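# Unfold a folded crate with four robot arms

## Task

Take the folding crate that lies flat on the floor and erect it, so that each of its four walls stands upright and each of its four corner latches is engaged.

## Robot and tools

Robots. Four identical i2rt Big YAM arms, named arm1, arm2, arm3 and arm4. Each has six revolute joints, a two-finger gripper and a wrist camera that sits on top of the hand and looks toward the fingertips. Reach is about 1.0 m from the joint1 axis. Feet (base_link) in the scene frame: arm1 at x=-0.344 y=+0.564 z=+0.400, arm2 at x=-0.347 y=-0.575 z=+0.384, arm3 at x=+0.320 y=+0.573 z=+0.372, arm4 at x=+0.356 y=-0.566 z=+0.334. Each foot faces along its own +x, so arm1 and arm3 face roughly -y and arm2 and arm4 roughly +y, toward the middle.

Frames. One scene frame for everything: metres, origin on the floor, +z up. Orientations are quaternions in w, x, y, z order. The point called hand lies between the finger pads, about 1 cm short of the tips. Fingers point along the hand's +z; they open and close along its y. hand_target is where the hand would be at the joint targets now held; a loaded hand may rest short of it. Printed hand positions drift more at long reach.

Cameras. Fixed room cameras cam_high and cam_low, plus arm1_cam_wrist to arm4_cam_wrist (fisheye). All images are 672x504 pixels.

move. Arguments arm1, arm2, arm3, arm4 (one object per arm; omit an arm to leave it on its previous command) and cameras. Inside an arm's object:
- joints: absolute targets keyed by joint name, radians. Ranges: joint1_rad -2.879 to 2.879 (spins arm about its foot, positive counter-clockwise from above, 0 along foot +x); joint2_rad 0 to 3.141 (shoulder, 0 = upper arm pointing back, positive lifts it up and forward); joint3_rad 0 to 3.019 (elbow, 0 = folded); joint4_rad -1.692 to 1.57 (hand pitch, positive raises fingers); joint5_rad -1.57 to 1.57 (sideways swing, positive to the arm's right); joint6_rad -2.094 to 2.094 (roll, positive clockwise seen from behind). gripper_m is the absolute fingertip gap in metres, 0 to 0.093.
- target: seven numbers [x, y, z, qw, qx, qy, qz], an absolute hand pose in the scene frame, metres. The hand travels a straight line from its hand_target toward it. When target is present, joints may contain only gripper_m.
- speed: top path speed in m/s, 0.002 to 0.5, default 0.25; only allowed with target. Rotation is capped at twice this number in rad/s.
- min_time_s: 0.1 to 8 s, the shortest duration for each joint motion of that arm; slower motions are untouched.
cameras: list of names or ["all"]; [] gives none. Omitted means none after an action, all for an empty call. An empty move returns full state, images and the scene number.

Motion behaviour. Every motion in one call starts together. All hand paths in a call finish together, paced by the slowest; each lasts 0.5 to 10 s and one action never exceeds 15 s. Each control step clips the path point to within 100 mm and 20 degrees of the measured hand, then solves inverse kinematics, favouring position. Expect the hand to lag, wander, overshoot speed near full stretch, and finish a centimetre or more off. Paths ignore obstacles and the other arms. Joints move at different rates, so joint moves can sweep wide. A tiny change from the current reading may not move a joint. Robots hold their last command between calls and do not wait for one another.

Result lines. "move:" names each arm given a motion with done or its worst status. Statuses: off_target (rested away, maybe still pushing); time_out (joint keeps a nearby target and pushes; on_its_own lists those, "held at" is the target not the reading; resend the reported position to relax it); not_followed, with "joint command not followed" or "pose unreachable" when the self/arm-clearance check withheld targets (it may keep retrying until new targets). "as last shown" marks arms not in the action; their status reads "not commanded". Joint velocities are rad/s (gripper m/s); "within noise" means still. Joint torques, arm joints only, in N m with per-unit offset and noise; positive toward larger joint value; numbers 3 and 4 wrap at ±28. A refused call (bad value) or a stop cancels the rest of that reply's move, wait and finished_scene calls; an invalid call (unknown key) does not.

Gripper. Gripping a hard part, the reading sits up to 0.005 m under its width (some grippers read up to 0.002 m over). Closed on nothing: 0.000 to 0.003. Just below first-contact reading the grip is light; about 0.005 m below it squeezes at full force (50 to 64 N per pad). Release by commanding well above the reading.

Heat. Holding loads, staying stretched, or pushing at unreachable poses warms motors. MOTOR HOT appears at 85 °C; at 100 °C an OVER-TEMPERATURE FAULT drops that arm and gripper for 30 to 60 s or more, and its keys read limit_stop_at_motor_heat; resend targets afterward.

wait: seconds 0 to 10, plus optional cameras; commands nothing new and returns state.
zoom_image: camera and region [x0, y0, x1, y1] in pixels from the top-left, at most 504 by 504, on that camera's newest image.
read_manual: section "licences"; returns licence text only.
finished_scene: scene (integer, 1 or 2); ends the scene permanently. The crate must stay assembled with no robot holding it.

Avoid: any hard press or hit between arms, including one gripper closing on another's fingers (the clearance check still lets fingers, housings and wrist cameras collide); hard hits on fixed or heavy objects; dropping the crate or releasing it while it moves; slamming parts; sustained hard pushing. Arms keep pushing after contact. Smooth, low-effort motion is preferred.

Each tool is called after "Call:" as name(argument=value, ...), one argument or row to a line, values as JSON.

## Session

Scene 1 is done. I'm starting scene 2.

Call:
move(
)

Call:
zoom_image(
  camera="cam_high",
  region=[240, 240, 420, 410],
)

Call:
zoom_image(
  camera="cam_low",
  region=[200, 220, 480, 400],
)

Scene clock: 0.00 s.
Joint torques (N m): no reading
Motor temperatures (°C): arm1=[27 28 28 26 23 23 25] | arm2=[23 24 24 24 27 26 24] | arm3=[26 24 27 23 25 23 27] | arm4=[24 26 26 29 26 24 26]
Heat: arm1: hottest joint2_rad 28 °C; arm2: hottest joint5_rad 27 °C; arm3: hottest joint3_rad 27 °C; arm4: hottest joint4_rad 29 °C.
Joint velocities: within noise
arm1.joint_positions: joint1_rad=+0.789 joint2_rad=+0.609 joint3_rad=+1.408 joint4_rad=-1.451 joint5_rad=+0.217 joint6_rad=-0.687 gripper_m=+0.09396
arm1.joint_status: not commanded
arm1.hand: x=-0.1883 y=+0.4177 z=+0.9285 quat_wxyz=(-0.292, -0.006, -0.892, +0.344) (m; scene frame)
arm1.hand_target: x=-0.1903 y=+0.4192 z=+0.9383 quat_wxyz=(-0.301, -0.007, -0.887, +0.350) (m; scene frame)
arm1.hand_status: not commanded
arm2.joint_positions: joint1_rad=-0.187 joint2_rad=+0.597 joint3_rad=+1.311 joint4_rad=-1.291 joint5_rad=+0.240 joint6_rad=-0.242 gripper_m=+0.09396
arm2.joint_status: not commanded
arm2.hand: x=-0.2313 y=-0.3616 z=+0.9012 quat_wxyz=(-0.466, +0.549, -0.680, -0.136) (m; scene frame)
arm2.hand_target: x=-0.2318 y=-0.3633 z=+0.9149 quat_wxyz=(-0.477, +0.543, -0.676, -0.143) (m; scene frame)
arm2.hand_status: not commanded
arm3.joint_positions: joint1_rad=+0.868 joint2_rad=+0.636 joint3_rad=+1.401 joint4_rad=-1.459 joint5_rad=+0.267 joint6_rad=-0.464 gripper_m=+0.09396
arm3.joint_status: not commanded
arm3.hand: x=+0.4150 y=+0.3713 z=+0.8920 quat_wxyz=(-0.249, -0.258, -0.861, +0.361) (m; scene frame)
arm3.hand_target: x=+0.4139 y=+0.3728 z=+0.9011 quat_wxyz=(-0.257, -0.258, -0.856, +0.367) (m; scene frame)
arm3.hand_status: not commanded
arm4.joint_positions: joint1_rad=-0.127 joint2_rad=+0.607 joint3_rad=+1.357 joint4_rad=-1.287 joint5_rad=+0.181 joint6_rad=-0.762 gripper_m=+0.09396
arm4.joint_status: not commanded
arm4.hand: x=+0.3685 y=-0.3250 z=+0.8718 quat_wxyz=(-0.478, +0.793, -0.350, -0.141) (m; scene frame)
arm4.hand_target: x=+0.3687 y=-0.3277 z=+0.8812 quat_wxyz=(-0.487, +0.788, -0.349, -0.145) (m; scene frame)
arm4.hand_status: not commanded
pictures: arm1_cam_wrist, arm2_cam_wrist, arm3_cam_wrist, arm4_cam_wrist, cam_high, cam_low

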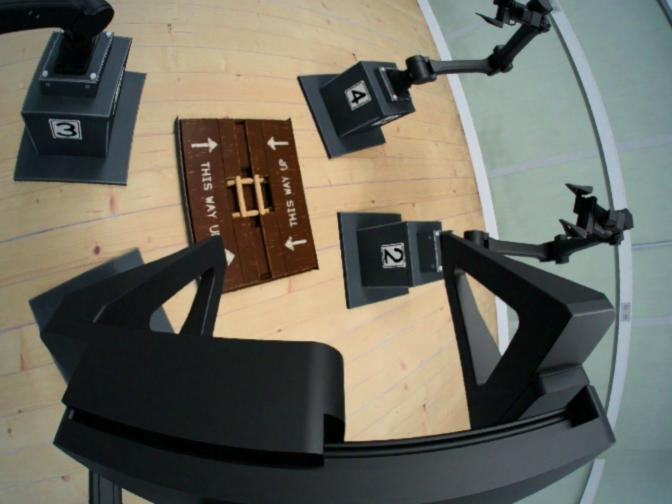

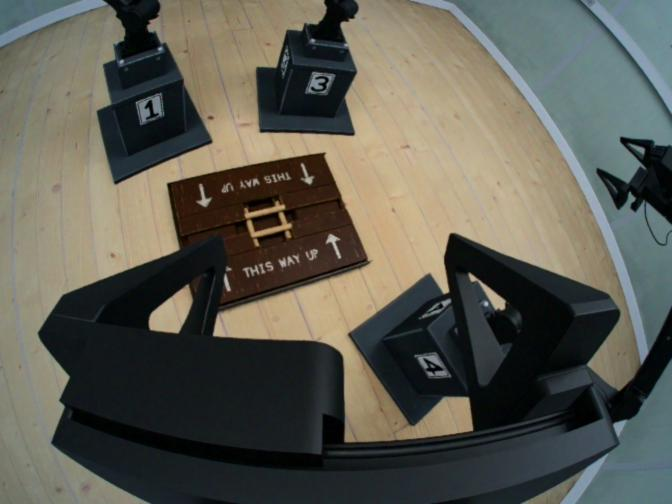

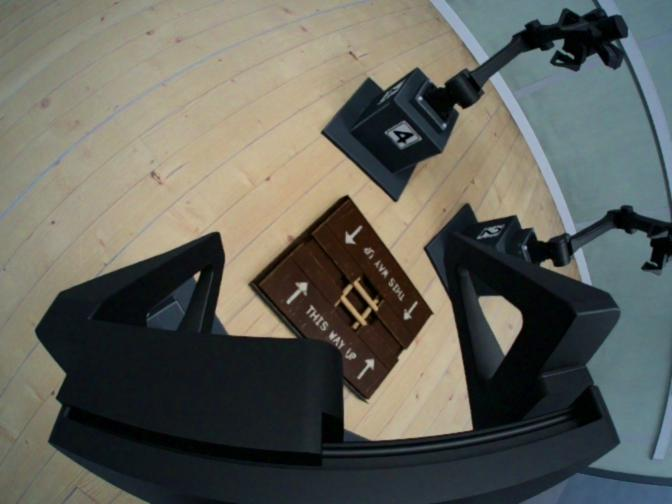

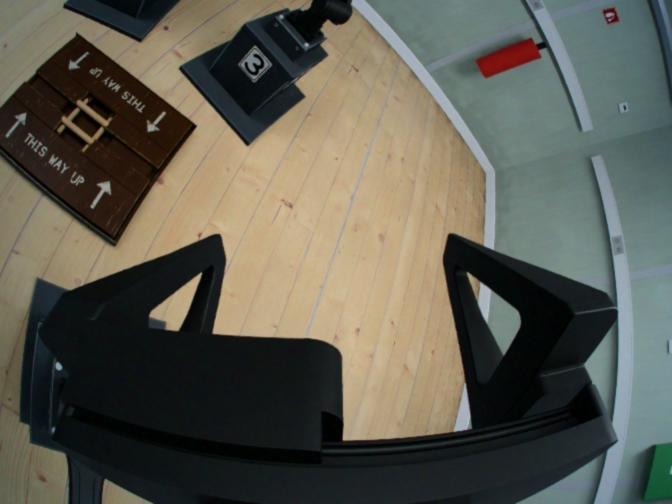

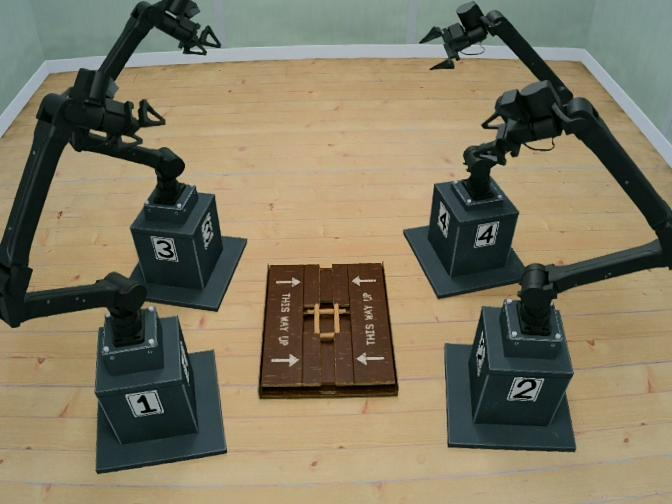

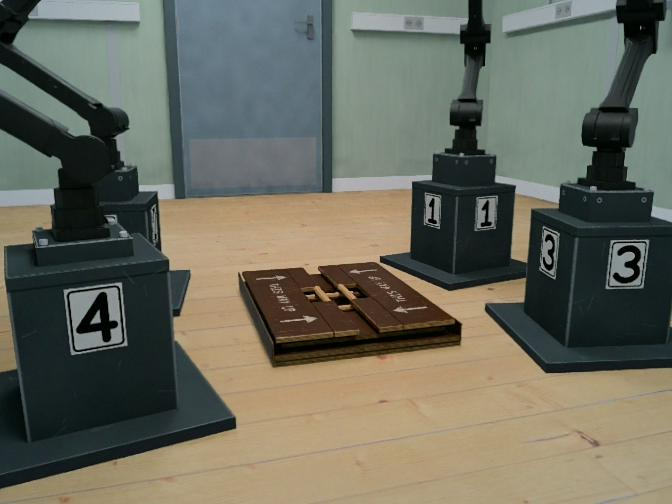

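Scaled by 2.800 from the camera's 672x504 image, which has a finer 960x720 frame.

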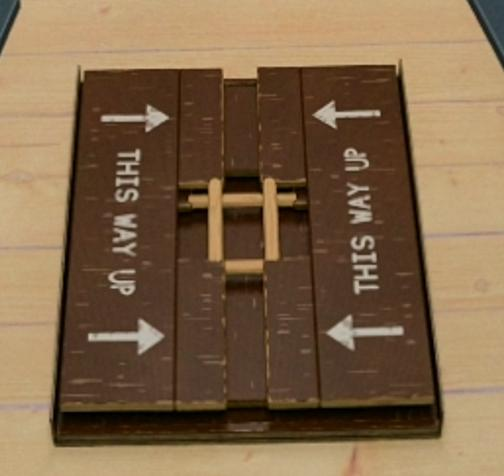

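Scaled by 1.800 from the camera's 672x504 image, which has a finer 960x720 frame.

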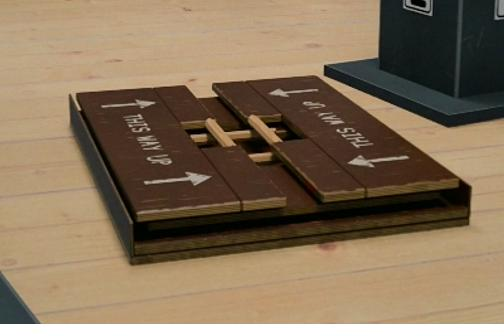

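Call:
move(
  arm1={"target": [-0.011, 0.028, 0.150, 0.0, -0.010, -1.0, 0.0], "speed": 0.32, "joints": {"gripper_m": 0.048}},
  arm4={"joints": {"joint1_rad": 0.759, "joint2_rad": 1.762, "joint3_rad": 1.130, "joint4_rad": -0.939, "joint5_rad": 0.0, "joint6_rad": -0.62, "gripper_m": 0.048}, "min_time_s": 3.5},
  cameras=["arm1_cam_wrist", "arm4_cam_wrist"],
)

Scene clock: 18.93 s.
Joint torques (N m): arm1=[-1.03 -25.17 7.94 0.28 0.14 0] | arm2=[-0.09 1.14 8.28 1.68 0.09 0] | arm3=[-0.73 0.09 7.84 1.91 0.19 0.11] | arm4=[1.96 -13.98 7.53 0.36 -0.18 0.27]
Motor temperatures (°C): arm1=[27 28 29 26 23 23 25] | arm2=[23 24 25 24 27 26 24] | arm3=[26 24 29 23 25 23 27] | arm4=[24 26 27 29 26 25 26]
Heat: arm1: hottest joint3_rad 29 °C; arm2: hottest joint5_rad 27 °C; arm3: hottest joint3_rad 29 °C; arm4: hottest joint4_rad 29 °C.
move: arm1 off_target; arm4 done
Joint velocities: within noise
arm1.joint_positions: joint1_rad=+0.387 joint2_rad=+2.547 joint3_rad=+1.680 joint4_rad=-0.727 joint5_rad=-0.010 joint6_rad=-0.975 gripper_m=+0.04807
arm1.joint_status: all done
arm1.hand: x=-0.0117 y=+0.0465 z=+0.1483 quat_wxyz=(+0.005, -0.012, -1.000, -0.010) (m; scene frame)
arm1.hand_target: x=-0.0113 y=+0.0348 z=+0.1469 quat_wxyz=(+0.003, -0.010, -1.000, -0.005) (m; scene frame)
arm1.hand_status: off_target (0.019 m and 1.3 deg from the pose sent, 0.888 m and 53.7 deg at the start)
arm2, arm3: as last shown
arm4.joint_positions: joint1_rad=+0.751 joint2_rad=+1.760 joint3_rad=+1.136 joint4_rad=-0.950 joint5_rad=+0.010 joint6_rad=-0.637 gripper_m=+0.04807
arm4.joint_status: all done
arm4.hand: x=-0.0267 y=-0.2947 z=+0.3531 quat_wxyz=(-0.003, +1.000, +0.012, +0.004) (m; scene frame)
arm4.hand_target: x=-0.0256 y=-0.2963 z=+0.3455 quat_wxyz=(+0.000, +1.000, +0.004, +0.007) (m; scene frame)
arm4.hand_status: not commanded
pictures: arm1_cam_wrist, arm4_cam_wrist

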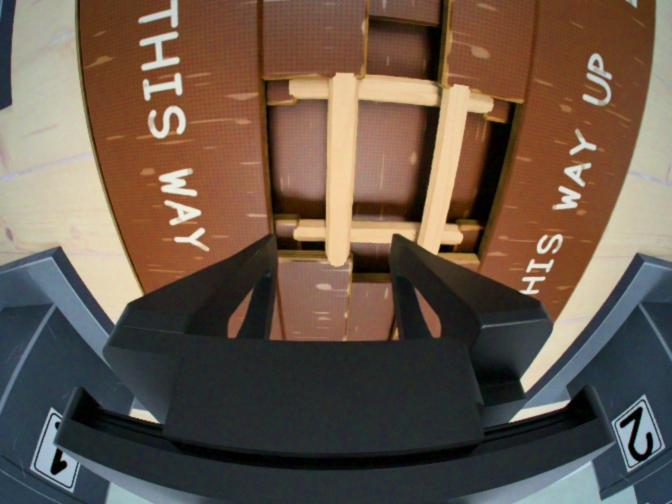

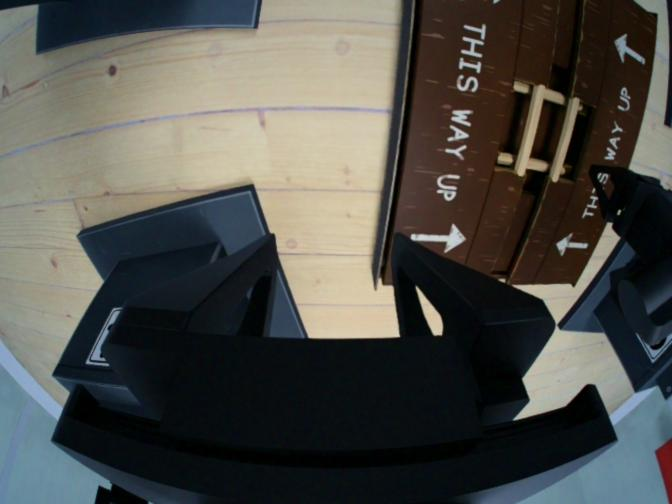

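Call:
move(
  arm1={"target": [-0.011, 0.0345, 0.047, 0.0, -0.0225, -0.9997, 0.0], "speed": 0.09},
  arm2={"joints": {"joint1_rad": -0.073, "joint2_rad": 1.646, "joint3_rad": 1.215, "joint4_rad": -1.14, "joint5_rad": 0.0, "joint6_rad": -0.19, "gripper_m": 0.048}, "min_time_s": 2.2},
  arm3={"joints": {"joint1_rad": -0.043, "joint2_rad": 1.641, "joint3_rad": 1.245, "joint4_rad": -1.175, "joint5_rad": 0.0, "joint6_rad": -0.24, "gripper_m": 0.048}, "min_time_s": 2.2},
  cameras=["arm1_cam_wrist"],
)

Scene clock: 33.13 s.
Joint torques (N m): arm1=[-0.85 -24.7 7.15 1.03 0.14 0.15] | arm2=[0.56 -16.21 7.45 0.65 -0.1 0.08] | arm3=[-1.03 -12.4 6.2 0.92 0 0.16] | arm4=[1.85 -13.98 7.53 0.35 -0.17 0.28]
Motor temperatures (°C): arm1=[27 30 30 26 23 23 25] | arm2=[23 24 26 25 27 26 24] | arm3=[26 24 30 23 25 23 27] | arm4=[24 27 28 29 26 25 26]
Heat: arm1: hottest joint2_rad 30 °C; arm2: hottest joint5_rad 27 °C; arm3: hottest joint3_rad 30 °C; arm4: hottest joint4_rad 29 °C.
move: arm1 off_target; arm2 done; arm3 done
Joint velocities: within noise
arm1.joint_positions: joint1_rad=+0.387 joint2_rad=+2.754 joint3_rad=+1.799 joint4_rad=-0.638 joint5_rad=-0.010 joint6_rad=-0.975 gripper_m=+0.04807
arm1.joint_status: not commanded
arm1.hand: x=-0.0131 y=+0.0472 z=+0.0522 quat_wxyz=(+0.005, -0.012, -1.000, -0.009) (m; scene frame)
arm1.hand_target: x=-0.0112 y=+0.0350 z=+0.0479 quat_wxyz=(-0.001, -0.021, -1.000, +0.001) (m; scene frame)
arm1.hand_status: off_target (0.014 m and 1.7 deg from the pose sent, 0.102 m and 1.7 deg at the start)
arm2.joint_positions: joint1_rad=-0.071 joint2_rad=+1.663 joint3_rad=+1.203 joint4_rad=-1.150 joint5_rad=+0.011 joint6_rad=-0.199 gripper_m=+0.04814
arm2.joint_status: all done
arm2.hand: x=-0.2504 y=-0.1283 z=+0.4683 quat_wxyz=(+0.013, +0.704, -0.710, +0.016) (m; scene frame)
arm2.hand_target: x=-0.2525 y=-0.1196 z=+0.4747 quat_wxyz=(+0.001, +0.704, -0.710, +0.007) (m; scene frame)
arm2.hand_status: not commanded
arm3.joint_positions: joint1_rad=-0.046 joint2_rad=+1.639 joint3_rad=+1.253 joint4_rad=-1.187 joint5_rad=+0.011 joint6_rad=-0.243 gripper_m=+0.04813
arm3.joint_status: all done
arm3.hand: x=+0.1967 y=+0.1215 z=+0.4829 quat_wxyz=(+0.004, -0.714, -0.700, +0.001) (m; scene frame)
arm3.hand_target: x=+0.1964 y=+0.1221 z=+0.4742 quat_wxyz=(+0.005, -0.717, -0.697, -0.004) (m; scene frame)
arm3.hand_status: not commanded
arm4.joint_positions: joint1_rad=+0.749 joint2_rad=+1.760 joint3_rad=+1.136 joint4_rad=-0.950 joint5_rad=+0.010 joint6_rad=-0.637 gripper_m=+0.04807
arm4.joint_status: not commanded
arm4.hand: x=-0.0263 y=-0.2942 z=+0.3531 quat_wxyz=(-0.003, +1.000, +0.012, +0.004) (m; scene frame)
arm4.hand_target: x=-0.0251 y=-0.2957 z=+0.3455 quat_wxyz=(+0.000, +1.000, +0.003, +0.007) (m; scene frame)
arm4.hand_status: not commanded
pictures: arm1_cam_wrist

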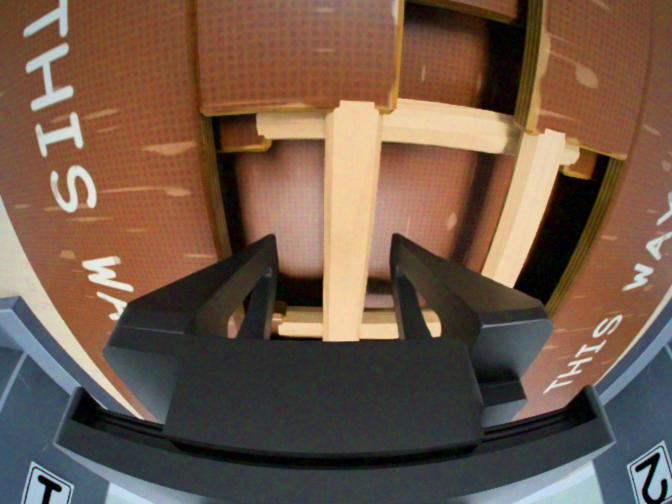

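Call:
move(
  arm1={"target": [-0.0137, 0.029, 0.0425, 0, -0.0225, -0.9997, 0], "speed": 0.1},
  cameras=["arm1_cam_wrist"],
)

Scene clock: 43.10 s.
Joint torques (N m): arm1=[-1.08 -25.23 7.2 0.51 0.13 0.14] | arm2=[0.62 -16.09 7.3 0.66 -0.1 0.07] | arm3=[-0.62 -12.63 6.12 0.94 -0.06 0.15] | arm4=[1.85 -13.98 7.54 0.36 -0.17 0.28]
Motor temperatures (°C): arm1=[27 30 30 26 23 23 25] | arm2=[23 25 26 24 27 26 24] | arm3=[26 25 30 23 25 23 27] | arm4=[24 27 28 29 26 25 26]
Heat: arm1: hottest joint2_rad 30 °C; arm2: hottest joint5_rad 27 °C; arm3: hottest joint3_rad 30 °C; arm4: hottest joint4_rad 29 °C.
move: arm1 off_target
Joint velocities: within noise
arm1.joint_positions: joint1_rad=+0.379 joint2_rad=+2.768 joint3_rad=+1.824 joint4_rad=-0.638 joint5_rad=-0.010 joint6_rad=-0.975 gripper_m=+0.04807
arm1.joint_status: not commanded
arm1.hand: x=-0.0133 y=+0.0387 z=+0.0494 quat_wxyz=(+0.002, -0.016, -1.000, -0.005) (m; scene frame)
arm1.hand_target: x=-0.0140 y=+0.0292 z=+0.0427 quat_wxyz=(+0.000, -0.023, -1.000, +0.000) (m; scene frame)
arm1.hand_status: off_target (0.012 m and 1.0 deg from the pose sent, 0.021 m and 1.7 deg at the start)
arm2, arm4: as last shown
arm3.joint_positions: joint1_rad=-0.050 joint2_rad=+1.639 joint3_rad=+1.253 joint4_rad=-1.187 joint5_rad=+0.011 joint6_rad=-0.241 gripper_m=+0.04813
arm3.joint_status: not commanded
arm3.hand: x=+0.1946 y=+0.1220 z=+0.4829 quat_wxyz=(+0.004, -0.716, -0.698, +0.001) (m; scene frame)
arm3.hand_target: x=+0.1943 y=+0.1226 z=+0.4742 quat_wxyz=(+0.005, -0.719, -0.695, -0.004) (m; scene frame)
arm3.hand_status: not commanded
pictures: arm1_cam_wrist

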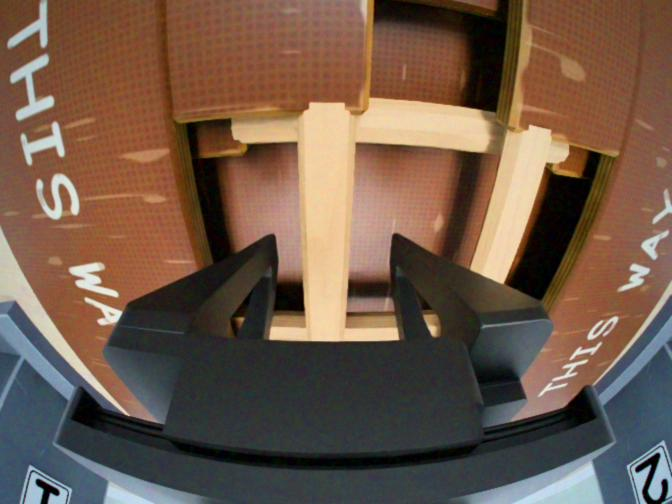

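Call:
move(
  arm1={"joints": {"gripper_m": 0.012}},
  cameras=["arm1_cam_wrist"],
)

Scene clock: 44.73 s.
Joint torques (N m): arm1=[-0.85 -25 7.32 0.83 0.24 0.12] | arm2=[0.62 -16.09 7.3 0.65 -0.1 0.07] | arm3=[-0.85 -12.34 6.22 0.87 -0.01 0.13] | arm4=[1.79 -13.92 7.53 0.36 -0.17 0.28]
Motor temperatures (°C): arm1=[27 31 30 26 23 23 25] | arm2=[23 25 26 24 27 26 24] | arm3=[26 25 30 23 25 23 27] | arm4=[24 27 28 29 26 25 26]
Heat: arm1: hottest joint2_rad 31 °C; arm2: hottest joint5_rad 27 °C; arm3: hottest joint3_rad 30 °C; arm4: hottest joint4_rad 29 °C.
move: arm1 off_target
Joint velocities: within noise
arm1.joint_positions: joint1_rad=+0.379 joint2_rad=+2.769 joint3_rad=+1.824 joint4_rad=-0.646 joint5_rad=-0.021 joint6_rad=-0.968 gripper_m=+0.01734
arm1.joint_status: gripper_m off_target (ended at +0.01737, target +0.01200)
arm1.hand: x=-0.0131 y=+0.0419 z=+0.0485 quat_wxyz=(+0.000, -0.020, -1.000, -0.011) (m; scene frame)
arm1.hand_target: x=-0.0131 y=+0.0305 z=+0.0424 quat_wxyz=(-0.003, -0.024, -1.000, -0.003) (m; scene frame)
arm1.hand_status: not commanded
arm2, arm3, arm4: as last shown
pictures: arm1_cam_wrist

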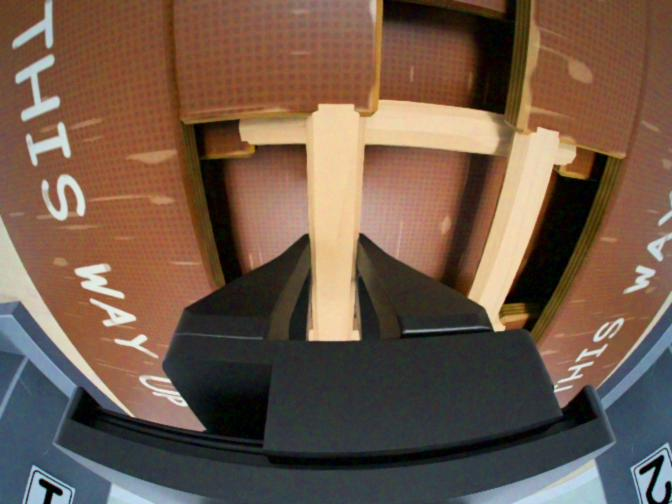

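Call:
move(
  arm1={"target": [-0.009, 0.040, 0.0955, 0.0016, -0.0199, -0.9966, 0.0802], "speed": 0.1},
)

Call:
move(
  arm1={"target": [-0.007, 0.059, 0.142, 0.0032, -0.0197, -0.9871, 0.159], "speed": 0.12},
  cameras=["arm1_cam_wrist"],
)

Scene clock: 52.37 s.
Joint torques (N m): arm1=[0.09 -28.69 3.78 0.75 0.5 0.11] | arm2=[0.56 -16.09 7.28 0.66 -0.1 0.07] | arm3=[-0.73 -12.28 6.3 0.77 -0.02 0.14] | arm4=[1.79 -13.92 7.54 0.36 -0.17 0.28]
Motor temperatures (°C): arm1=[27 31 30 26 23 23 25] | arm2=[23 25 26 24 27 26 24] | arm3=[26 25 30 23 25 23 27] | arm4=[24 28 28 29 26 25 26]
Heat: arm1: hottest joint2_rad 31 °C; arm2: hottest joint5_rad 27 °C; arm3: hottest joint3_rad 30 °C; arm4: hottest joint4_rad 29 °C.
move: arm1 off_target
Joint velocities: within noise
arm1.joint_positions: joint1_rad=+0.409 joint2_rad=+2.650 joint3_rad=+1.631 joint4_rad=-0.437 joint5_rad=+0.079 joint6_rad=-0.943 gripper_m=+0.01732
arm1.joint_status: not commanded
arm1.hand: x=-0.0132 y=+0.0437 z=+0.0795 quat_wxyz=(+0.002, -0.019, -0.997, +0.072) (m; scene frame)
arm1.hand_target: x=-0.0084 y=+0.0395 z=+0.0950 quat_wxyz=(+0.001, -0.019, -0.997, +0.081) (m; scene frame)
arm1.hand_status: off_target (0.017 m and 0.9 deg from the pose sent, 0.047 m and 10.5 deg at the start)
arm2, arm3, arm4: as last shown
pictures: none

Scene clock: 53.73 s.
Joint torques (N m): arm1=[1.08 -28.34 2.85 0.25 0.2 0.16] | arm2=[0.56 -16.09 7.3 0.66 -0.1 0.06] | arm3=[-0.85 -12.51 6.39 0.75 -0.06 0.13] | arm4=[1.79 -13.98 7.54 0.36 -0.18 0.28]
Motor temperatures (°C): arm1=[27 31 30 26 23 23 25] | arm2=[23 25 26 24 27 26 24] | arm3=[26 25 30 23 25 23 27] | arm4=[24 28 28 29 26 25 26]
Heat: arm1: hottest joint2_rad 31 °C; arm2: hottest joint5_rad 27 °C; arm3: hottest joint3_rad 30 °C; arm4: hottest joint4_rad 29 °C.
move: arm1 off_target
Joint velocities: within noise
arm1.joint_positions: joint1_rad=+0.451 joint2_rad=+2.518 joint3_rad=+1.428 joint4_rad=-0.232 joint5_rad=+0.200 joint6_rad=-0.916 gripper_m=+0.01734
arm1.joint_status: not commanded
arm1.hand: x=-0.0138 y=+0.0544 z=+0.1221 quat_wxyz=(+0.007, -0.021, -0.987, +0.161) (m; scene frame)
arm1.hand_target: x=-0.0078 y=+0.0560 z=+0.1410 quat_wxyz=(+0.004, -0.021, -0.986, +0.164) (m; scene frame)
arm1.hand_status: off_target (0.022 m and 0.6 deg from the pose sent, 0.065 m and 10.0 deg at the start)
arm2, arm3, arm4: as last shown
pictures: arm1_cam_wrist

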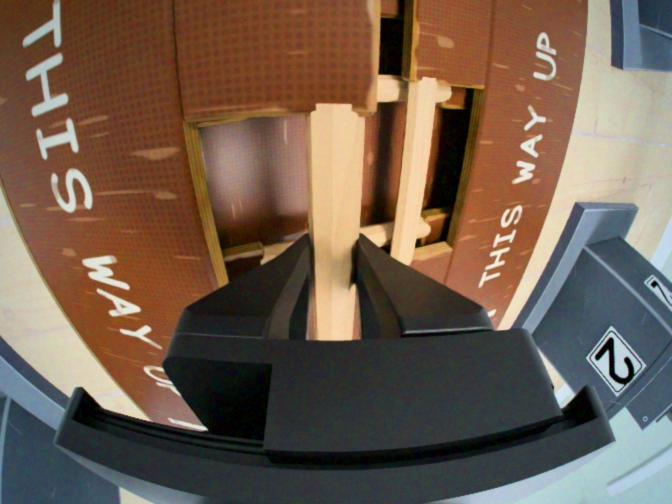

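Call:
move(
  arm1={"target": [-0.005, 0.096, 0.204, 0.0055, -0.0192, -0.9611, 0.2755], "speed": 0.14},
)

Call:
move(
  arm1={"target": [-0.003, 0.135, 0.233, 0.0068, -0.0188, -0.9395, 0.3419], "speed": 0.12},
  arm4={"target": [-0.026, -0.18, 0.26, 0, 1, -0.02, 0], "speed": 0.25},
)

Call:
move(
  arm1={"target": [-0.001, 0.182, 0.2505, 0.0081, -0.0183, -0.9133, 0.4066], "speed": 0.12},
  arm4={"target": [-0.026, -0.05, 0.18, 0, 1, -0.02, 0], "speed": 0.25},
)

Call:
move(
  arm1={"target": [0.001, 0.220, 0.257, 0.0091, -0.0178, -0.8908, 0.4539], "speed": 0.1},
  arm4={"target": [-0.026, -0.0155, 0.11, 0, 1, -0.02, 0], "speed": 0.2},
  cameras=["arm1_cam_wrist", "arm4_cam_wrist"],
)

Scene clock: 57.30 s.
Joint torques (N m): arm1=[1.2 -25.99 2.77 1.14 0.56 0.13] | arm2=[0.56 -16.15 7.3 0.66 -0.1 0.07] | arm3=[-0.62 -12.51 6.19 0.8 -0.02 0.17] | arm4=[1.79 -13.92 7.54 0.35 -0.18 0.28]
Motor temperatures (°C): arm1=[27 31 30 26 23 23 25] | arm2=[23 25 26 24 27 26 24] | arm3=[26 25 30 23 25 23 27] | arm4=[24 28 28 29 26 25 26]
Heat: arm1: hottest joint2_rad 31 °C; arm2: hottest joint5_rad 27 °C; arm3: hottest joint3_rad 30 °C; arm4: hottest joint4_rad 29 °C.
move: arm1 off_target
Joint velocities: within noise
arm1.joint_positions: joint1_rad=+0.542 joint2_rad=+2.334 joint3_rad=+1.160 joint4_rad=-0.006 joint5_rad=+0.361 joint6_rad=-0.874 gripper_m=+0.01693
arm1.joint_status: not commanded
arm1.hand: x=-0.0126 y=+0.0957 z=+0.1868 quat_wxyz=(+0.011, -0.020, -0.965, +0.262) (m; scene frame)
arm1.hand_target: x=-0.0057 y=+0.0968 z=+0.2030 quat_wxyz=(+0.005, -0.018, -0.962, +0.271) (m; scene frame)
arm1.hand_status: off_target (0.019 m and 1.7 deg from the pose sent, 0.092 m and 13.4 deg at the start)
arm2, arm3, arm4: as last shown
pictures: none

Scene clock: 58.80 s.
Joint torques (N m): arm1=[0.79 -23.59 2.35 1.54 0.8 0.18] | arm2=[0.56 -16.15 7.31 0.66 -0.09 0.07] | arm3=[-0.56 -12.28 6.2 0.92 -0.04 0.15] | arm4=[1.85 -16.03 10.4 0.1 -0.22 -0.1]
Motor temperatures (°C): arm1=[27 31 30 26 23 23 25] | arm2=[23 25 26 24 27 26 24] | arm3=[26 25 30 23 25 23 27] | arm4=[24 28 28 29 26 25 26]
Heat: arm1: hottest joint2_rad 31 °C; arm2: hottest joint5_rad 27 °C; arm3: hottest joint3_rad 30 °C; arm4: hottest joint4_rad 29 °C.
move: arm1 off_target; arm4 off_target
Joint velocities: within noise
arm1.joint_positions: joint1_rad=+0.626 joint2_rad=+2.258 joint3_rad=+1.009 joint4_rad=+0.149 joint5_rad=+0.496 joint6_rad=-0.836 gripper_m=+0.01670
arm1.joint_status: not commanded
arm1.hand: x=-0.0122 y=+0.1321 z=+0.2158 quat_wxyz=(+0.016, -0.020, -0.943, +0.331) (m; scene frame)
arm1.hand_target: x=-0.0056 y=+0.1326 z=+0.2326 quat_wxyz=(+0.008, -0.020, -0.939, +0.342) (m; scene frame)
arm1.hand_status: off_target (0.020 m and 1.7 deg from the pose sent, 0.061 m and 9.6 deg at the start)
arm2, arm3: as last shown
arm4.joint_positions: joint1_rad=+0.580 joint2_rad=+2.038 joint3_rad=+1.280 joint4_rad=-0.831 joint5_rad=+0.000 joint6_rad=-0.723 gripper_m=+0.04807
arm4.joint_status: not commanded
arm4.hand: x=-0.0167 y=-0.1948 z=+0.2622 quat_wxyz=(+0.006, +1.000, -0.030, +0.007) (m; scene frame)
arm4.hand_target: x=-0.0279 y=-0.1843 z=+0.2593 quat_wxyz=(+0.001, +1.000, -0.021, +0.000) (m; scene frame)
arm4.hand_status: off_target (0.018 m and 1.5 deg from the pose sent, 0.147 m and 3.7 deg at the start)
pictures: none

Scene clock: 60.40 s.
Joint torques (N m): arm1=[1.38 -23.3 1.16 1.61 0.71 0.19] | arm2=[0.62 -16.15 7.28 0.68 -0.1 0.07] | arm3=[-1.14 -12.63 6.06 0.79 -0.02 0.15] | arm4=[2.32 -20.54 10.74 -0.53 -0.23 -0.1]
Motor temperatures (°C): arm1=[27 31 30 26 23 23 25] | arm2=[23 25 26 24 27 26 24] | arm3=[26 25 30 23 25 23 27] | arm4=[24 28 28 29 26 25 26]
Heat: arm1: hottest joint2_rad 31 °C; arm2: hottest joint5_rad 27 °C; arm3: hottest joint3_rad 30 °C; arm4: hottest joint4_rad 29 °C.
move: arm1 off_target; arm4 off_target
Joint velocities: within noise
arm1.joint_positions: joint1_rad=+0.732 joint2_rad=+2.228 joint3_rad=+0.890 joint4_rad=+0.298 joint5_rad=+0.654 joint6_rad=-0.788 gripper_m=+0.01668
arm1.joint_status: not commanded
arm1.hand: x=-0.0111 y=+0.1735 z=+0.2345 quat_wxyz=(+0.021, -0.022, -0.916, +0.399) (m; scene frame)
arm1.hand_target: x=-0.0024 y=+0.1793 z=+0.2501 quat_wxyz=(+0.009, -0.019, -0.913, +0.407) (m; scene frame)
arm1.hand_status: off_target (0.021 m and 1.7 deg from the pose sent, 0.062 m and 9.3 deg at the start)
arm2, arm3: as last shown
arm4.joint_positions: joint1_rad=+0.428 joint2_rad=+2.371 joint3_rad=+1.669 joint4_rad=-0.871 joint5_rad=-0.001 joint6_rad=-0.875 gripper_m=+0.04807
arm4.joint_status: not commanded
arm4.hand: x=-0.0192 y=-0.0579 z=+0.1855 quat_wxyz=(+0.001, +1.000, -0.030, +0.000) (m; scene frame)
arm4.hand_target: x=-0.0269 y=-0.0529 z=+0.1790 quat_wxyz=(+0.002, +1.000, -0.019, -0.001) (m; scene frame)
arm4.hand_status: off_target (0.012 m and 1.1 deg from the pose sent, 0.167 m and 1.5 deg at the start)
pictures: none

Scene clock: 61.87 s.
Joint torques (N m): arm1=[2.43 -21.71 0.96 1.98 0.86 0.19] | arm2=[0.62 -16.15 7.28 0.65 -0.1 0.07] | arm3=[-0.85 -12.57 6.32 0.83 -0.02 0.17] | arm4=[1.26 -22.01 10.51 -0.24 -0.13 -0.11]
Motor temperatures (°C): arm1=[27 31 30 26 23 23 25] | arm2=[23 25 26 24 27 26 24] | arm3=[26 25 30 23 25 23 27] | arm4=[24 28 28 29 26 25 26]
Heat: arm1: hottest joint2_rad 31 °C; arm2: hottest joint5_rad 27 °C; arm3: hottest joint3_rad 30 °C; arm4: hottest joint4_rad 29 °C.
move: arm1 off_target; arm4 off_target
Joint velocities: within noise
arm1.joint_positions: joint1_rad=+0.833 joint2_rad=+2.228 joint3_rad=+0.818 joint4_rad=+0.382 joint5_rad=+0.783 joint6_rad=-0.732 gripper_m=+0.01670
arm1.joint_status: not commanded
arm1.hand: x=-0.0097 y=+0.2119 z=+0.2428 quat_wxyz=(+0.024, -0.021, -0.895, +0.445) (m; scene frame)
arm1.hand_target: x=+0.0013 y=+0.2186 z=+0.2568 quat_wxyz=(+0.009, -0.019, -0.890, +0.455) (m; scene frame)
arm1.hand_status: off_target (0.020 m and 2.1 deg from the pose sent, 0.053 m and 7.0 deg at the start)
arm2.joint_positions: joint1_rad=-0.071 joint2_rad=+1.663 joint3_rad=+1.203 joint4_rad=-1.150 joint5_rad=+0.011 joint6_rad=-0.199 gripper_m=+0.04814
arm2.joint_status: not commanded
arm2.hand: x=-0.2504 y=-0.1283 z=+0.4683 quat_wxyz=(+0.013, +0.704, -0.710, +0.016) (m; scene frame)
arm2.hand_target: x=-0.2525 y=-0.1196 z=+0.4747 quat_wxyz=(+0.001, +0.704, -0.710, +0.007) (m; scene frame)
arm2.hand_status: not commanded
arm3: as last shown
arm4.joint_positions: joint1_rad=+0.396 joint2_rad=+2.562 joint3_rad=+1.840 joint4_rad=-0.858 joint5_rad=-0.001 joint6_rad=-0.906 gripper_m=+0.04807
arm4.joint_status: not commanded
arm4.hand: x=-0.0189 y=-0.0225 z=+0.1150 quat_wxyz=(+0.004, +1.000, -0.031, +0.002) (m; scene frame)
arm4.hand_target: x=-0.0216 y=-0.0128 z=+0.1103 quat_wxyz=(-0.001, +1.000, -0.024, -0.001) (m; scene frame)
arm4.hand_status: off_target (0.011 m and 1.3 deg from the pose sent, 0.087 m and 1.1 deg at the start)
pictures: arm1_cam_wrist, arm4_cam_wrist

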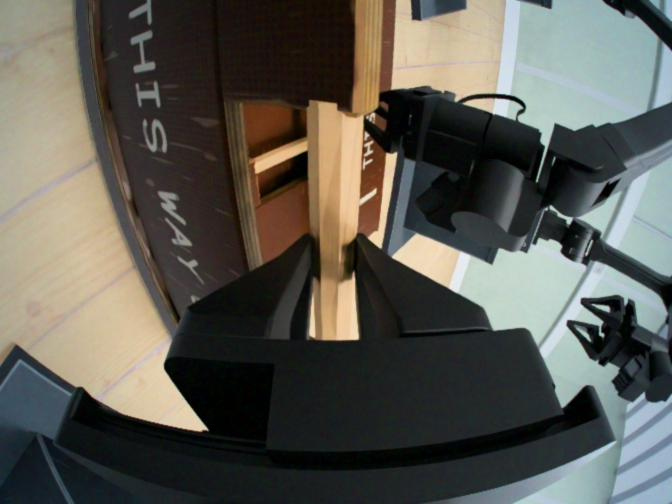

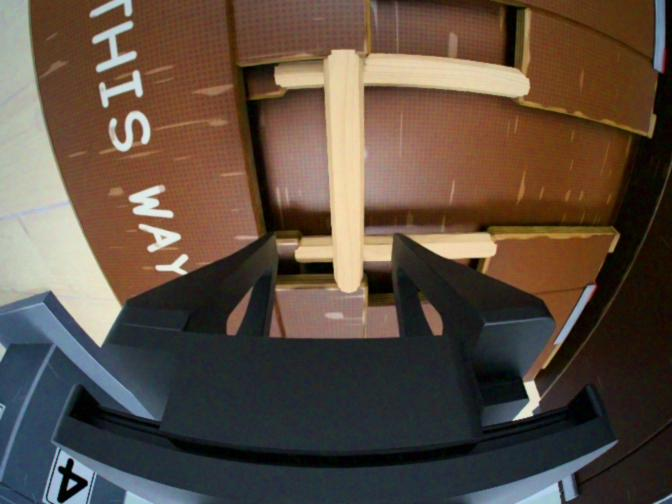

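Call:
move(
  arm1={"target": [0.002, 0.236, 0.258, 0.0094, -0.0177, -0.8827, 0.4694], "speed": 0.06},
  arm4={"target": [-0.025, -0.007, 0.070, 0, 1, -0.02, 0], "speed": 0.12},
)

Call:
move(
  arm4={"target": [-0.025, -0.006, 0.042, 0, 1, -0.02, 0], "speed": 0.1},
  cameras=["arm4_cam_wrist"],
)

Scene clock: 71.73 s.
Joint torques (N m): arm1=[2.96 -20.78 0.49 2.17 1.46 0.2] | arm2=[0.56 -16.15 7.28 0.68 -0.1 0.07] | arm3=[-0.97 -12.1 6.22 0.92 -0.01 0.12] | arm4=[1.38 -22.65 10.39 0.03 -0.11 -0.1]
Motor temperatures (°C): arm1=[27 32 30 26 23 23 26] | arm2=[23 26 26 24 27 26 24] | arm3=[26 25 30 23 25 23 27] | arm4=[24 28 29 29 26 25 26]
Heat: arm1: hottest joint2_rad 32 °C; arm2: hottest joint5_rad 27 °C; arm3: hottest joint3_rad 30 °C; arm4: hottest joint3_rad 29 °C.
move: arm1 off_target; arm4 off_target
Joint velocities: within noise
arm1.joint_positions: joint1_rad=+0.863 joint2_rad=+2.232 joint3_rad=+0.802 joint4_rad=+0.399 joint5_rad=+0.818 joint6_rad=-0.712 gripper_m=+0.01671
arm1.joint_status: not commanded
arm1.hand: x=-0.0097 y=+0.2227 z=+0.2438 quat_wxyz=(+0.025, -0.021, -0.889, +0.457) (m; scene frame)
arm1.hand_target: x=+0.0016 y=+0.2352 z=+0.2571 quat_wxyz=(+0.011, -0.014, -0.883, +0.469) (m; scene frame)
arm1.hand_status: off_target (0.023 m and 2.5 deg from the pose sent, 0.031 m and 3.5 deg at the start)
arm2: as last shown
arm3.joint_positions: joint1_rad=-0.050 joint2_rad=+1.639 joint3_rad=+1.253 joint4_rad=-1.187 joint5_rad=+0.011 joint6_rad=-0.241 gripper_m=+0.04813
arm3.joint_status: not commanded
arm3.hand: x=+0.1946 y=+0.1220 z=+0.4829 quat_wxyz=(+0.004, -0.716, -0.698, +0.001) (m; scene frame)
arm3.hand_target: x=+0.1943 y=+0.1226 z=+0.4742 quat_wxyz=(+0.005, -0.719, -0.695, -0.004) (m; scene frame)
arm3.hand_status: not commanded
arm4.joint_positions: joint1_rad=+0.395 joint2_rad=+2.656 joint3_rad=+1.912 joint4_rad=-0.845 joint5_rad=-0.001 joint6_rad=-0.915 gripper_m=+0.04807
arm4.joint_status: not commanded
arm4.hand: x=-0.0208 y=-0.0180 z=+0.0752 quat_wxyz=(+0.008, +1.000, -0.027, +0.005) (m; scene frame)
arm4.hand_target: x=-0.0232 y=-0.0077 z=+0.0694 quat_wxyz=(+0.001, +1.000, -0.021, +0.000) (m; scene frame)
arm4.hand_status: off_target (0.013 m and 1.3 deg from the pose sent, 0.048 m and 1.3 deg at the start)
pictures: none

Scene clock: 73.13 s.
Joint torques (N m): arm1=[3.37 -20.78 0.39 2.1 1.44 0.19] | arm2=[0.56 -16.15 7.3 0.68 -0.1 0.06] | arm3=[-0.73 -12.22 6.26 0.84 -0.03 0.14] | arm4=[1.38 -22.48 10.29 0.17 -0.11 -0.1]
Motor temperatures (°C): arm1=[27 32 30 26 23 23 26] | arm2=[23 26 26 24 27 26 24] | arm3=[26 25 30 23 25 23 27] | arm4=[24 29 29 29 26 25 26]
Heat: arm1: hottest joint2_rad 32 °C; arm2: hottest joint5_rad 27 °C; arm3: hottest joint3_rad 30 °C; arm4: hottest joint2_rad 29 °C.
move: arm4 off_target
Joint velocities: within noise
arm1, arm2, arm3: as last shown
arm4.joint_positions: joint1_rad=+0.395 joint2_rad=+2.711 joint3_rad=+1.954 joint4_rad=-0.827 joint5_rad=-0.001 joint6_rad=-0.915 gripper_m=+0.04807
arm4.joint_status: not commanded
arm4.hand: x=-0.0227 y=-0.0152 z=+0.0509 quat_wxyz=(+0.006, +1.000, -0.027, +0.003) (m; scene frame)
arm4.hand_target: x=-0.0250 y=-0.0059 z=+0.0429 quat_wxyz=(-0.001, +1.000, -0.020, -0.001) (m; scene frame)
arm4.hand_status: off_target (0.013 m and 1.1 deg from the pose sent, 0.036 m and 1.3 deg at the start)
pictures: arm4_cam_wrist

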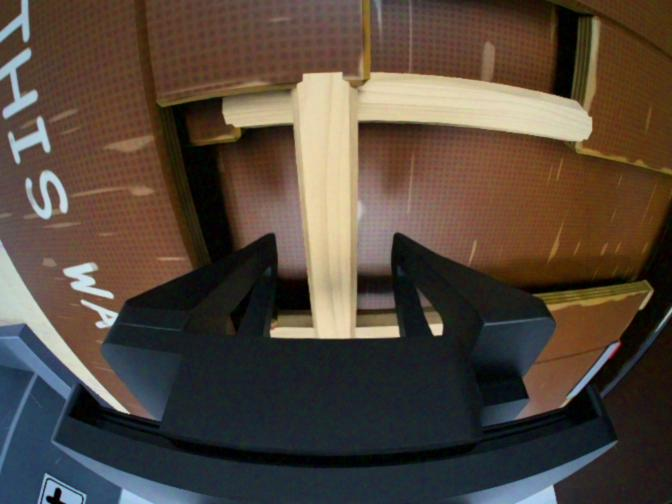

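Call:
move(
  arm4={"joints": {"gripper_m": 0.012}},
)

Call:
move(
  arm4={"target": [-0.024, -0.015, 0.102, -0.1045, 0.9943, -0.0199, 0.0021], "speed": 0.1},
  cameras=["arm4_cam_wrist"],
)

Scene clock: 77.57 s.
Joint torques (N m): arm1=[3.08 -21.19 0.39 1.96 1.47 0.18] | arm2=[0.56 -16.15 7.28 0.68 -0.1 0.06] | arm3=[-0.85 -12.22 6.17 0.88 -0.03 0.14] | arm4=[1.38 -22.48 10.28 0.17 -0.13 0.03]
Motor temperatures (°C): arm1=[27 32 29 26 24 23 26] | arm2=[23 26 26 24 27 26 24] | arm3=[26 25 30 23 25 23 27] | arm4=[24 29 29 29 26 25 26]
Heat: arm1: hottest joint2_rad 32 °C; arm2: hottest joint5_rad 27 °C; arm3: hottest joint3_rad 30 °C; arm4: hottest joint2_rad 29 °C.
move: arm4 off_target
Joint velocities: within noise
arm1, arm2, arm3: as last shown
arm4.joint_positions: joint1_rad=+0.396 joint2_rad=+2.711 joint3_rad=+1.954 joint4_rad=-0.828 joint5_rad=-0.001 joint6_rad=-0.937 gripper_m=+0.01726
arm4.joint_status: gripper_m off_target (ended at +0.01729, target +0.01200)
arm4.hand: x=-0.0233 y=-0.0161 z=+0.0509 quat_wxyz=(+0.006, +1.000, -0.015, +0.004) (m; scene frame)
arm4.hand_target: x=-0.0258 y=-0.0069 z=+0.0429 quat_wxyz=(+0.000, +1.000, -0.015, -0.001) (m; scene frame)
arm4.hand_status: not commanded
pictures: none

Scene clock: 79.30 s.
Joint torques (N m): arm1=[3.43 -20.84 0.5 2.14 1.47 0.17] | arm2=[0.62 -16.03 7.27 0.66 -0.09 0.06] | arm3=[-0.79 -12.16 6.22 0.76 -0.01 0.17] | arm4=[2.49 -25.82 5.72 0.1 0.16 0.28]
Motor temperatures (°C): arm1=[27 32 29 26 24 23 26] | arm2=[23 26 26 24 27 26 24] | arm3=[26 25 30 23 25 23 27] | arm4=[24 29 29 29 26 25 26]
Heat: arm1: hottest joint2_rad 32 °C; arm2: hottest joint5_rad 27 °C; arm3: hottest joint3_rad 30 °C; arm4: hottest joint2_rad 29 °C.
move: arm4 off_target
Joint velocities: within noise
arm1, arm2, arm3: as last shown
arm4.joint_positions: joint1_rad=+0.428 joint2_rad=+2.559 joint3_rad=+1.716 joint4_rad=-0.575 joint5_rad=+0.119 joint6_rad=-0.917 gripper_m=+0.01724
arm4.joint_status: not commanded
arm4.hand: x=-0.0234 y=-0.0173 z=+0.0873 quat_wxyz=(-0.096, +0.995, -0.014, +0.001) (m; scene frame)
arm4.hand_target: x=-0.0285 y=-0.0181 z=+0.1011 quat_wxyz=(-0.103, +0.995, -0.017, +0.000) (m; scene frame)
arm4.hand_status: off_target (0.015 m and 1.2 deg from the pose sent, 0.051 m and 12.7 deg at the start)
pictures: arm4_cam_wrist

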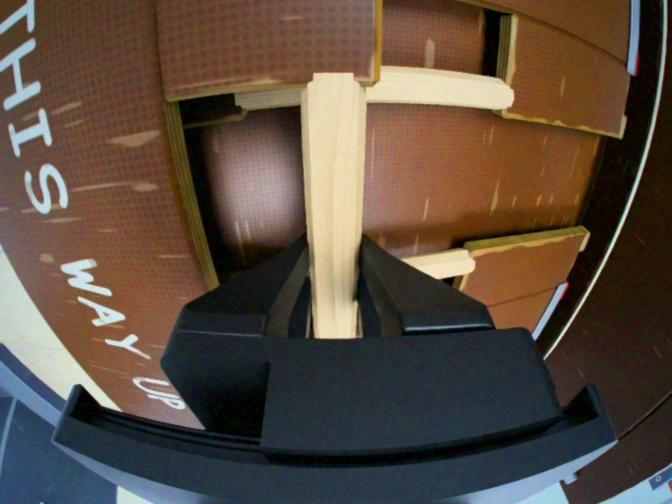

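Call:
move(
  arm4={"target": [-0.0245, -0.035, 0.152, -0.1908, 0.9814, -0.0196, 0.0038], "speed": 0.12},
)

Call:
move(
  arm4={"target": [-0.027, -0.075, 0.206, -0.2924, 0.9561, -0.0191, 0.0058], "speed": 0.14},
)

Call:
move(
  arm4={"target": [-0.028, -0.115, 0.236, -0.3584, 0.9334, -0.0187, 0.0072], "speed": 0.12},
)

Call:
move(
  arm4={"target": [-0.029, -0.162, 0.252, -0.4147, 0.9098, -0.0182, 0.0083], "speed": 0.12},
  arm2={"target": [-0.165, -0.05, 0.34, 0, 0.691, -0.723, 0], "speed": 0.25},
  cameras=["arm4_cam_wrist"],
)

Scene clock: 85.00 s.
Joint torques (N m): arm1=[2.73 -20.72 0.44 2.19 1.44 0.21] | arm2=[0.62 -16.09 7.31 0.69 -0.1 0.06] | arm3=[-0.79 -12.69 6.16 0.85 -0.01 0.18] | arm4=[2.37 -25.41 5.12 -0.23 -0.01 0.29]
Motor temperatures (°C): arm1=[27 32 29 26 24 23 26] | arm2=[23 26 26 24 27 26 24] | arm3=[26 25 30 23 25 23 27] | arm4=[24 29 28 29 26 25 27]
Heat: arm1: hottest joint2_rad 32 °C; arm2: hottest joint5_rad 27 °C; arm3: hottest joint3_rad 30 °C; arm4: hottest joint2_rad 29 °C.
move: arm4 off_target
Joint velocities: within noise
arm1, arm2, arm3: as last shown
arm4.joint_positions: joint1_rad=+0.474 joint2_rad=+2.414 joint3_rad=+1.506 joint4_rad=-0.365 joint5_rad=+0.254 joint6_rad=-0.897 gripper_m=+0.01726
arm4.joint_status: not commanded
arm4.hand: x=-0.0235 y=-0.0292 z=+0.1335 quat_wxyz=(-0.193, +0.981, -0.015, +0.005) (m; scene frame)
arm4.hand_target: x=-0.0271 y=-0.0330 z=+0.1517 quat_wxyz=(-0.194, +0.981, -0.018, +0.001) (m; scene frame)
arm4.hand_status: off_target (0.019 m and 0.6 deg from the pose sent, 0.067 m and 11.0 deg at the start)
pictures: none

Scene clock: 86.40 s.
Joint torques (N m): arm1=[3.19 -20.37 0.49 2.17 1.49 0.17] | arm2=[0.62 -16.15 7.28 0.68 -0.1 0.06] | arm3=[-0.62 -12.34 6.26 0.85 -0.04 0.17] | arm4=[2.43 -22.36 4.92 0.43 0.35 0.31]
Motor temperatures (°C): arm1=[27 32 29 26 24 23 26] | arm2=[23 26 26 24 27 26 24] | arm3=[26 25 30 23 25 23 27] | arm4=[24 29 28 29 26 25 27]
Heat: arm1: hottest joint2_rad 32 °C; arm2: hottest joint5_rad 27 °C; arm3: hottest joint3_rad 30 °C; arm4: hottest joint2_rad 29 °C.
move: arm4 off_target
Joint velocities: within noise
arm1, arm2, arm3: as last shown
arm4.joint_positions: joint1_rad=+0.559 joint2_rad=+2.237 joint3_rad=+1.268 joint4_rad=-0.184 joint5_rad=+0.413 joint6_rad=-0.863 gripper_m=+0.01679
arm4.joint_status: not commanded
arm4.hand: x=-0.0237 y=-0.0707 z=+0.1925 quat_wxyz=(-0.285, +0.958, -0.015, +0.012) (m; scene frame)
arm4.hand_target: x=-0.0249 y=-0.0754 z=+0.2046 quat_wxyz=(-0.289, +0.957, -0.018, +0.010) (m; scene frame)
arm4.hand_status: off_target (0.015 m and 1.2 deg from the pose sent, 0.086 m and 11.7 deg at the start)
pictures: none

Scene clock: 87.63 s.
Joint torques (N m): arm1=[3.43 -20.42 0.57 1.99 1.48 0.21] | arm2=[0.62 -16.09 7.3 0.68 -0.1 0.06] | arm3=[-0.97 -12.04 6.32 0.92 -0.01 0.18] | arm4=[2.43 -21.07 4.67 0.81 0.49 0.29]
Motor temperatures (°C): arm1=[27 32 29 26 24 23 26] | arm2=[23 26 26 24 27 26 24] | arm3=[26 25 30 23 25 23 27] | arm4=[24 29 28 29 26 25 27]
Heat: arm1: hottest joint2_rad 32 °C; arm2: hottest joint5_rad 27 °C; arm3: hottest joint3_rad 30 °C; arm4: hottest joint2_rad 29 °C.
move: arm4 off_target
Joint velocities: within noise
arm1, arm2, arm3: as last shown
arm4.joint_positions: joint1_rad=+0.639 joint2_rad=+2.147 joint3_rad=+1.116 joint4_rad=-0.043 joint5_rad=+0.544 joint6_rad=-0.832 gripper_m=+0.01647
arm4.joint_status: not commanded
arm4.hand: x=-0.0244 y=-0.1088 z=+0.2221 quat_wxyz=(-0.352, +0.936, -0.016, +0.014) (m; scene frame)
arm4.hand_target: x=-0.0263 y=-0.1121 z=+0.2363 quat_wxyz=(-0.359, +0.933, -0.020, +0.008) (m; scene frame)
arm4.hand_status: off_target (0.016 m and 1.1 deg from the pose sent, 0.062 m and 8.9 deg at the start)
pictures: none

Scene clock: 89.27 s.
Joint torques (N m): arm1=[2.9 -20.95 0.38 2.26 1.43 0.2] | arm2=[-0.97 -19.43 8.28 0.61 -0.14 -0.12] | arm3=[-0.62 -12.22 6.17 0.7 -0.02 0.16] | arm4=[2.9 -20.01 3.69 0.7 0.5 0.34]
Motor temperatures (°C): arm1=[27 32 29 26 24 23 26] | arm2=[23 26 26 24 27 26 24] | arm3=[26 25 30 23 25 23 27] | arm4=[24 30 28 29 26 25 27]
Heat: arm1: hottest joint2_rad 32 °C; arm2: hottest joint5_rad 27 °C; arm3: hottest joint3_rad 30 °C; arm4: hottest joint2_rad 30 °C.
move: arm2 off_target; arm4 off_target
Joint velocities: within noise
arm1, arm3: as last shown
arm1.hand_target: x=+0.0017 y=+0.2352 z=+0.2571 quat_wxyz=(+0.011, -0.014, -0.883, +0.469) (m; scene frame)
arm2.joint_positions: joint1_rad=-0.197 joint2_rad=+2.030 joint3_rad=+1.337 joint4_rad=-0.921 joint5_rad=+0.001 joint6_rad=-0.268 gripper_m=+0.04814
arm2.joint_status: not commanded
arm2.hand: x=-0.1717 y=-0.0710 z=+0.3324 quat_wxyz=(+0.019, +0.684, -0.730, +0.011) (m; scene frame)
arm2.hand_target: x=-0.1644 y=-0.0523 z=+0.3401 quat_wxyz=(+0.001, +0.686, -0.728, +0.000) (m; scene frame)
arm2.hand_status: off_target (0.023 m and 2.7 deg from the pose sent, 0.173 m and 3.1 deg at the start)
arm4.joint_positions: joint1_rad=+0.732 joint2_rad=+2.099 joint3_rad=+0.995 joint4_rad=+0.081 joint5_rad=+0.683 joint6_rad=-0.792 gripper_m=+0.01647
arm4.joint_status: not commanded
arm4.hand: x=-0.0249 y=-0.1514 z=+0.2383 quat_wxyz=(-0.411, +0.911, -0.017, +0.017) (m; scene frame)
arm4.hand_target: x=-0.0265 y=-0.1589 z=+0.2513 quat_wxyz=(-0.415, +0.909, -0.020, +0.011) (m; scene frame)
arm4.hand_status: off_target (0.018 m and 1.2 deg from the pose sent, 0.061 m and 7.8 deg at the start)
pictures: arm4_cam_wrist

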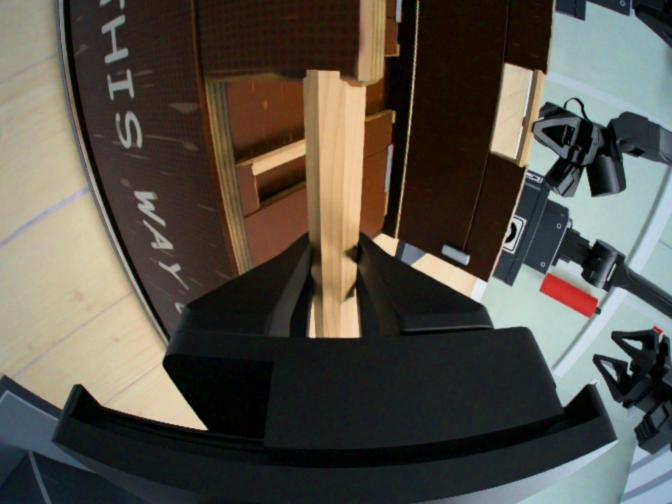

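Call:
move(
  arm4={"target": [-0.030, -0.203, 0.256, -0.4617, 0.8868, -0.0177, 0.0092], "speed": 0.1},
  arm2={"target": [-0.085, 0.020, 0.22, 0, 0.691, -0.723, 0], "speed": 0.2},
)

Call:
move(
  arm4={"target": [-0.0315, -0.214, 0.257, -0.4695, 0.8827, -0.0177, 0.0094], "speed": 0.06},
  arm2={"target": [-0.079, 0.026, 0.135, 0, 0.691, -0.723, 0], "speed": 0.15},
  cameras=["arm2_cam_wrist"],
)

Scene clock: 92.57 s.
Joint torques (N m): arm1=[2.96 -20.19 0.39 2.1 1.45 0.19] | arm2=[0.21 -23.82 8.2 -0.09 -0.13 -0.13] | arm3=[-0.97 -12.51 6.16 0.94 -0.01 0.14] | arm4=[3.49 -18.96 3.12 0.84 0.43 0.34]
Motor temperatures (°C): arm1=[27 32 29 26 25 23 26] | arm2=[23 26 27 24 27 26 24] | arm3=[26 26 30 23 25 23 27] | arm4=[24 30 28 29 26 25 27]
Heat: arm1: hottest joint2_rad 32 °C; arm2: hottest joint3_rad 27 °C; arm3: hottest joint3_rad 30 °C; arm4: hottest joint2_rad 30 °C.
move: arm2 off_target; arm4 off_target
Joint velocities: within noise
arm1.joint_positions: joint1_rad=+0.863 joint2_rad=+2.232 joint3_rad=+0.802 joint4_rad=+0.399 joint5_rad=+0.820 joint6_rad=-0.712 gripper_m=+0.01671
arm1.joint_status: not commanded
arm1.hand: x=-0.0098 y=+0.2226 z=+0.2440 quat_wxyz=(+0.026, -0.021, -0.889, +0.457) (m; scene frame)
arm1.hand_target: x=+0.0015 y=+0.2350 z=+0.2573 quat_wxyz=(+0.012, -0.014, -0.883, +0.470) (m; scene frame)
arm1.hand_status: not commanded
arm2.joint_positions: joint1_rad=-0.275 joint2_rad=+2.424 joint3_rad=+1.708 joint4_rad=-0.874 joint5_rad=+0.001 joint6_rad=-0.360 gripper_m=+0.04814
arm2.joint_status: not commanded
arm2.hand: x=-0.0922 y=+0.0071 z=+0.2140 quat_wxyz=(+0.008, +0.689, -0.725, +0.004) (m; scene frame)
arm2.hand_target: x=-0.0852 y=+0.0190 z=+0.2197 quat_wxyz=(+0.000, +0.691, -0.723, -0.001) (m; scene frame)
arm2.hand_status: off_target (0.016 m and 1.1 deg from the pose sent, 0.169 m and 2.7 deg at the start)
arm3.joint_positions: joint1_rad=-0.050 joint2_rad=+1.639 joint3_rad=+1.253 joint4_rad=-1.187 joint5_rad=+0.011 joint6_rad=-0.241 gripper_m=+0.04813
arm3.joint_status: not commanded
arm3.hand: x=+0.1946 y=+0.1220 z=+0.4829 quat_wxyz=(+0.004, -0.716, -0.698, +0.001) (m; scene frame)
arm3.hand_target: x=+0.1943 y=+0.1226 z=+0.4742 quat_wxyz=(+0.005, -0.719, -0.695, -0.004) (m; scene frame)
arm3.hand_status: not commanded
arm4.joint_positions: joint1_rad=+0.826 joint2_rad=+2.088 joint3_rad=+0.914 joint4_rad=+0.175 joint5_rad=+0.813 joint6_rad=-0.746 gripper_m=+0.01652
arm4.joint_status: not commanded
arm4.hand: x=-0.0261 y=-0.1909 z=+0.2452 quat_wxyz=(-0.459, +0.888, -0.019, +0.020) (m; scene frame)
arm4.hand_target: x=-0.0305 y=-0.2014 z=+0.2566 quat_wxyz=(-0.463, +0.886, -0.018, +0.009) (m; scene frame)
arm4.hand_status: off_target (0.017 m and 1.3 deg from the pose sent, 0.055 m and 6.6 deg at the start)
pictures: none

Scene clock: 94.03 s.
Joint torques (N m): arm1=[3.14 -20.66 0.53 2.15 1.51 0.18] | arm2=[-0.73 -25.17 7.39 0.64 -0.07 -0.13] | arm3=[-0.56 -11.93 6.27 0.87 -0.02 0.14] | arm4=[4.72 -18.84 2.41 0.9 0.82 0.46]
Motor temperatures (°C): arm1=[27 32 29 26 25 23 26] | arm2=[23 26 27 24 27 26 24] | arm3=[26 26 30 23 25 23 27] | arm4=[24 30 28 29 26 25 27]
Heat: arm1: hottest joint2_rad 32 °C; arm2: hottest joint3_rad 27 °C; arm3: hottest joint3_rad 30 °C; arm4: hottest joint2_rad 30 °C.
move: arm2 off_target; arm4 off_target
Joint velocities: within noise
arm1, arm3: as last shown
arm2.joint_positions: joint1_rad=-0.270 joint2_rad=+2.610 joint3_rad=+1.803 joint4_rad=-0.812 joint5_rad=+0.001 joint6_rad=-0.364 gripper_m=+0.04814
arm2.joint_status: not commanded
arm2.hand: x=-0.0949 y=+0.0080 z=+0.1250 quat_wxyz=(+0.022, +0.692, -0.722, +0.010) (m; scene frame)
arm2.hand_target: x=-0.0823 y=+0.0260 z=+0.1354 quat_wxyz=(+0.000, +0.693, -0.721, +0.000) (m; scene frame)
arm2.hand_status: off_target (0.026 m and 2.7 deg from the pose sent, 0.082 m and 1.1 deg at the start)
arm4.joint_positions: joint1_rad=+0.838 joint2_rad=+2.090 joint3_rad=+0.908 joint4_rad=+0.179 joint5_rad=+0.829 joint6_rad=-0.736 gripper_m=+0.01654
arm4.joint_status: not commanded
arm4.hand: x=-0.0265 y=-0.1959 z=+0.2450 quat_wxyz=(-0.463, +0.886, -0.020, +0.021) (m; scene frame)
arm4.hand_target: x=-0.0315 y=-0.2134 z=+0.2554 quat_wxyz=(-0.469, +0.883, -0.017, +0.010) (m; scene frame)
arm4.hand_status: off_target (0.022 m and 1.5 deg from the pose sent, 0.026 m and 1.8 deg at the start)
pictures: arm2_cam_wrist

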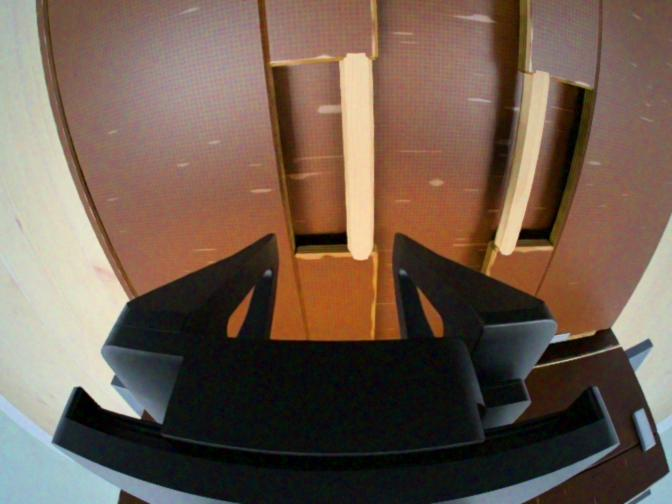

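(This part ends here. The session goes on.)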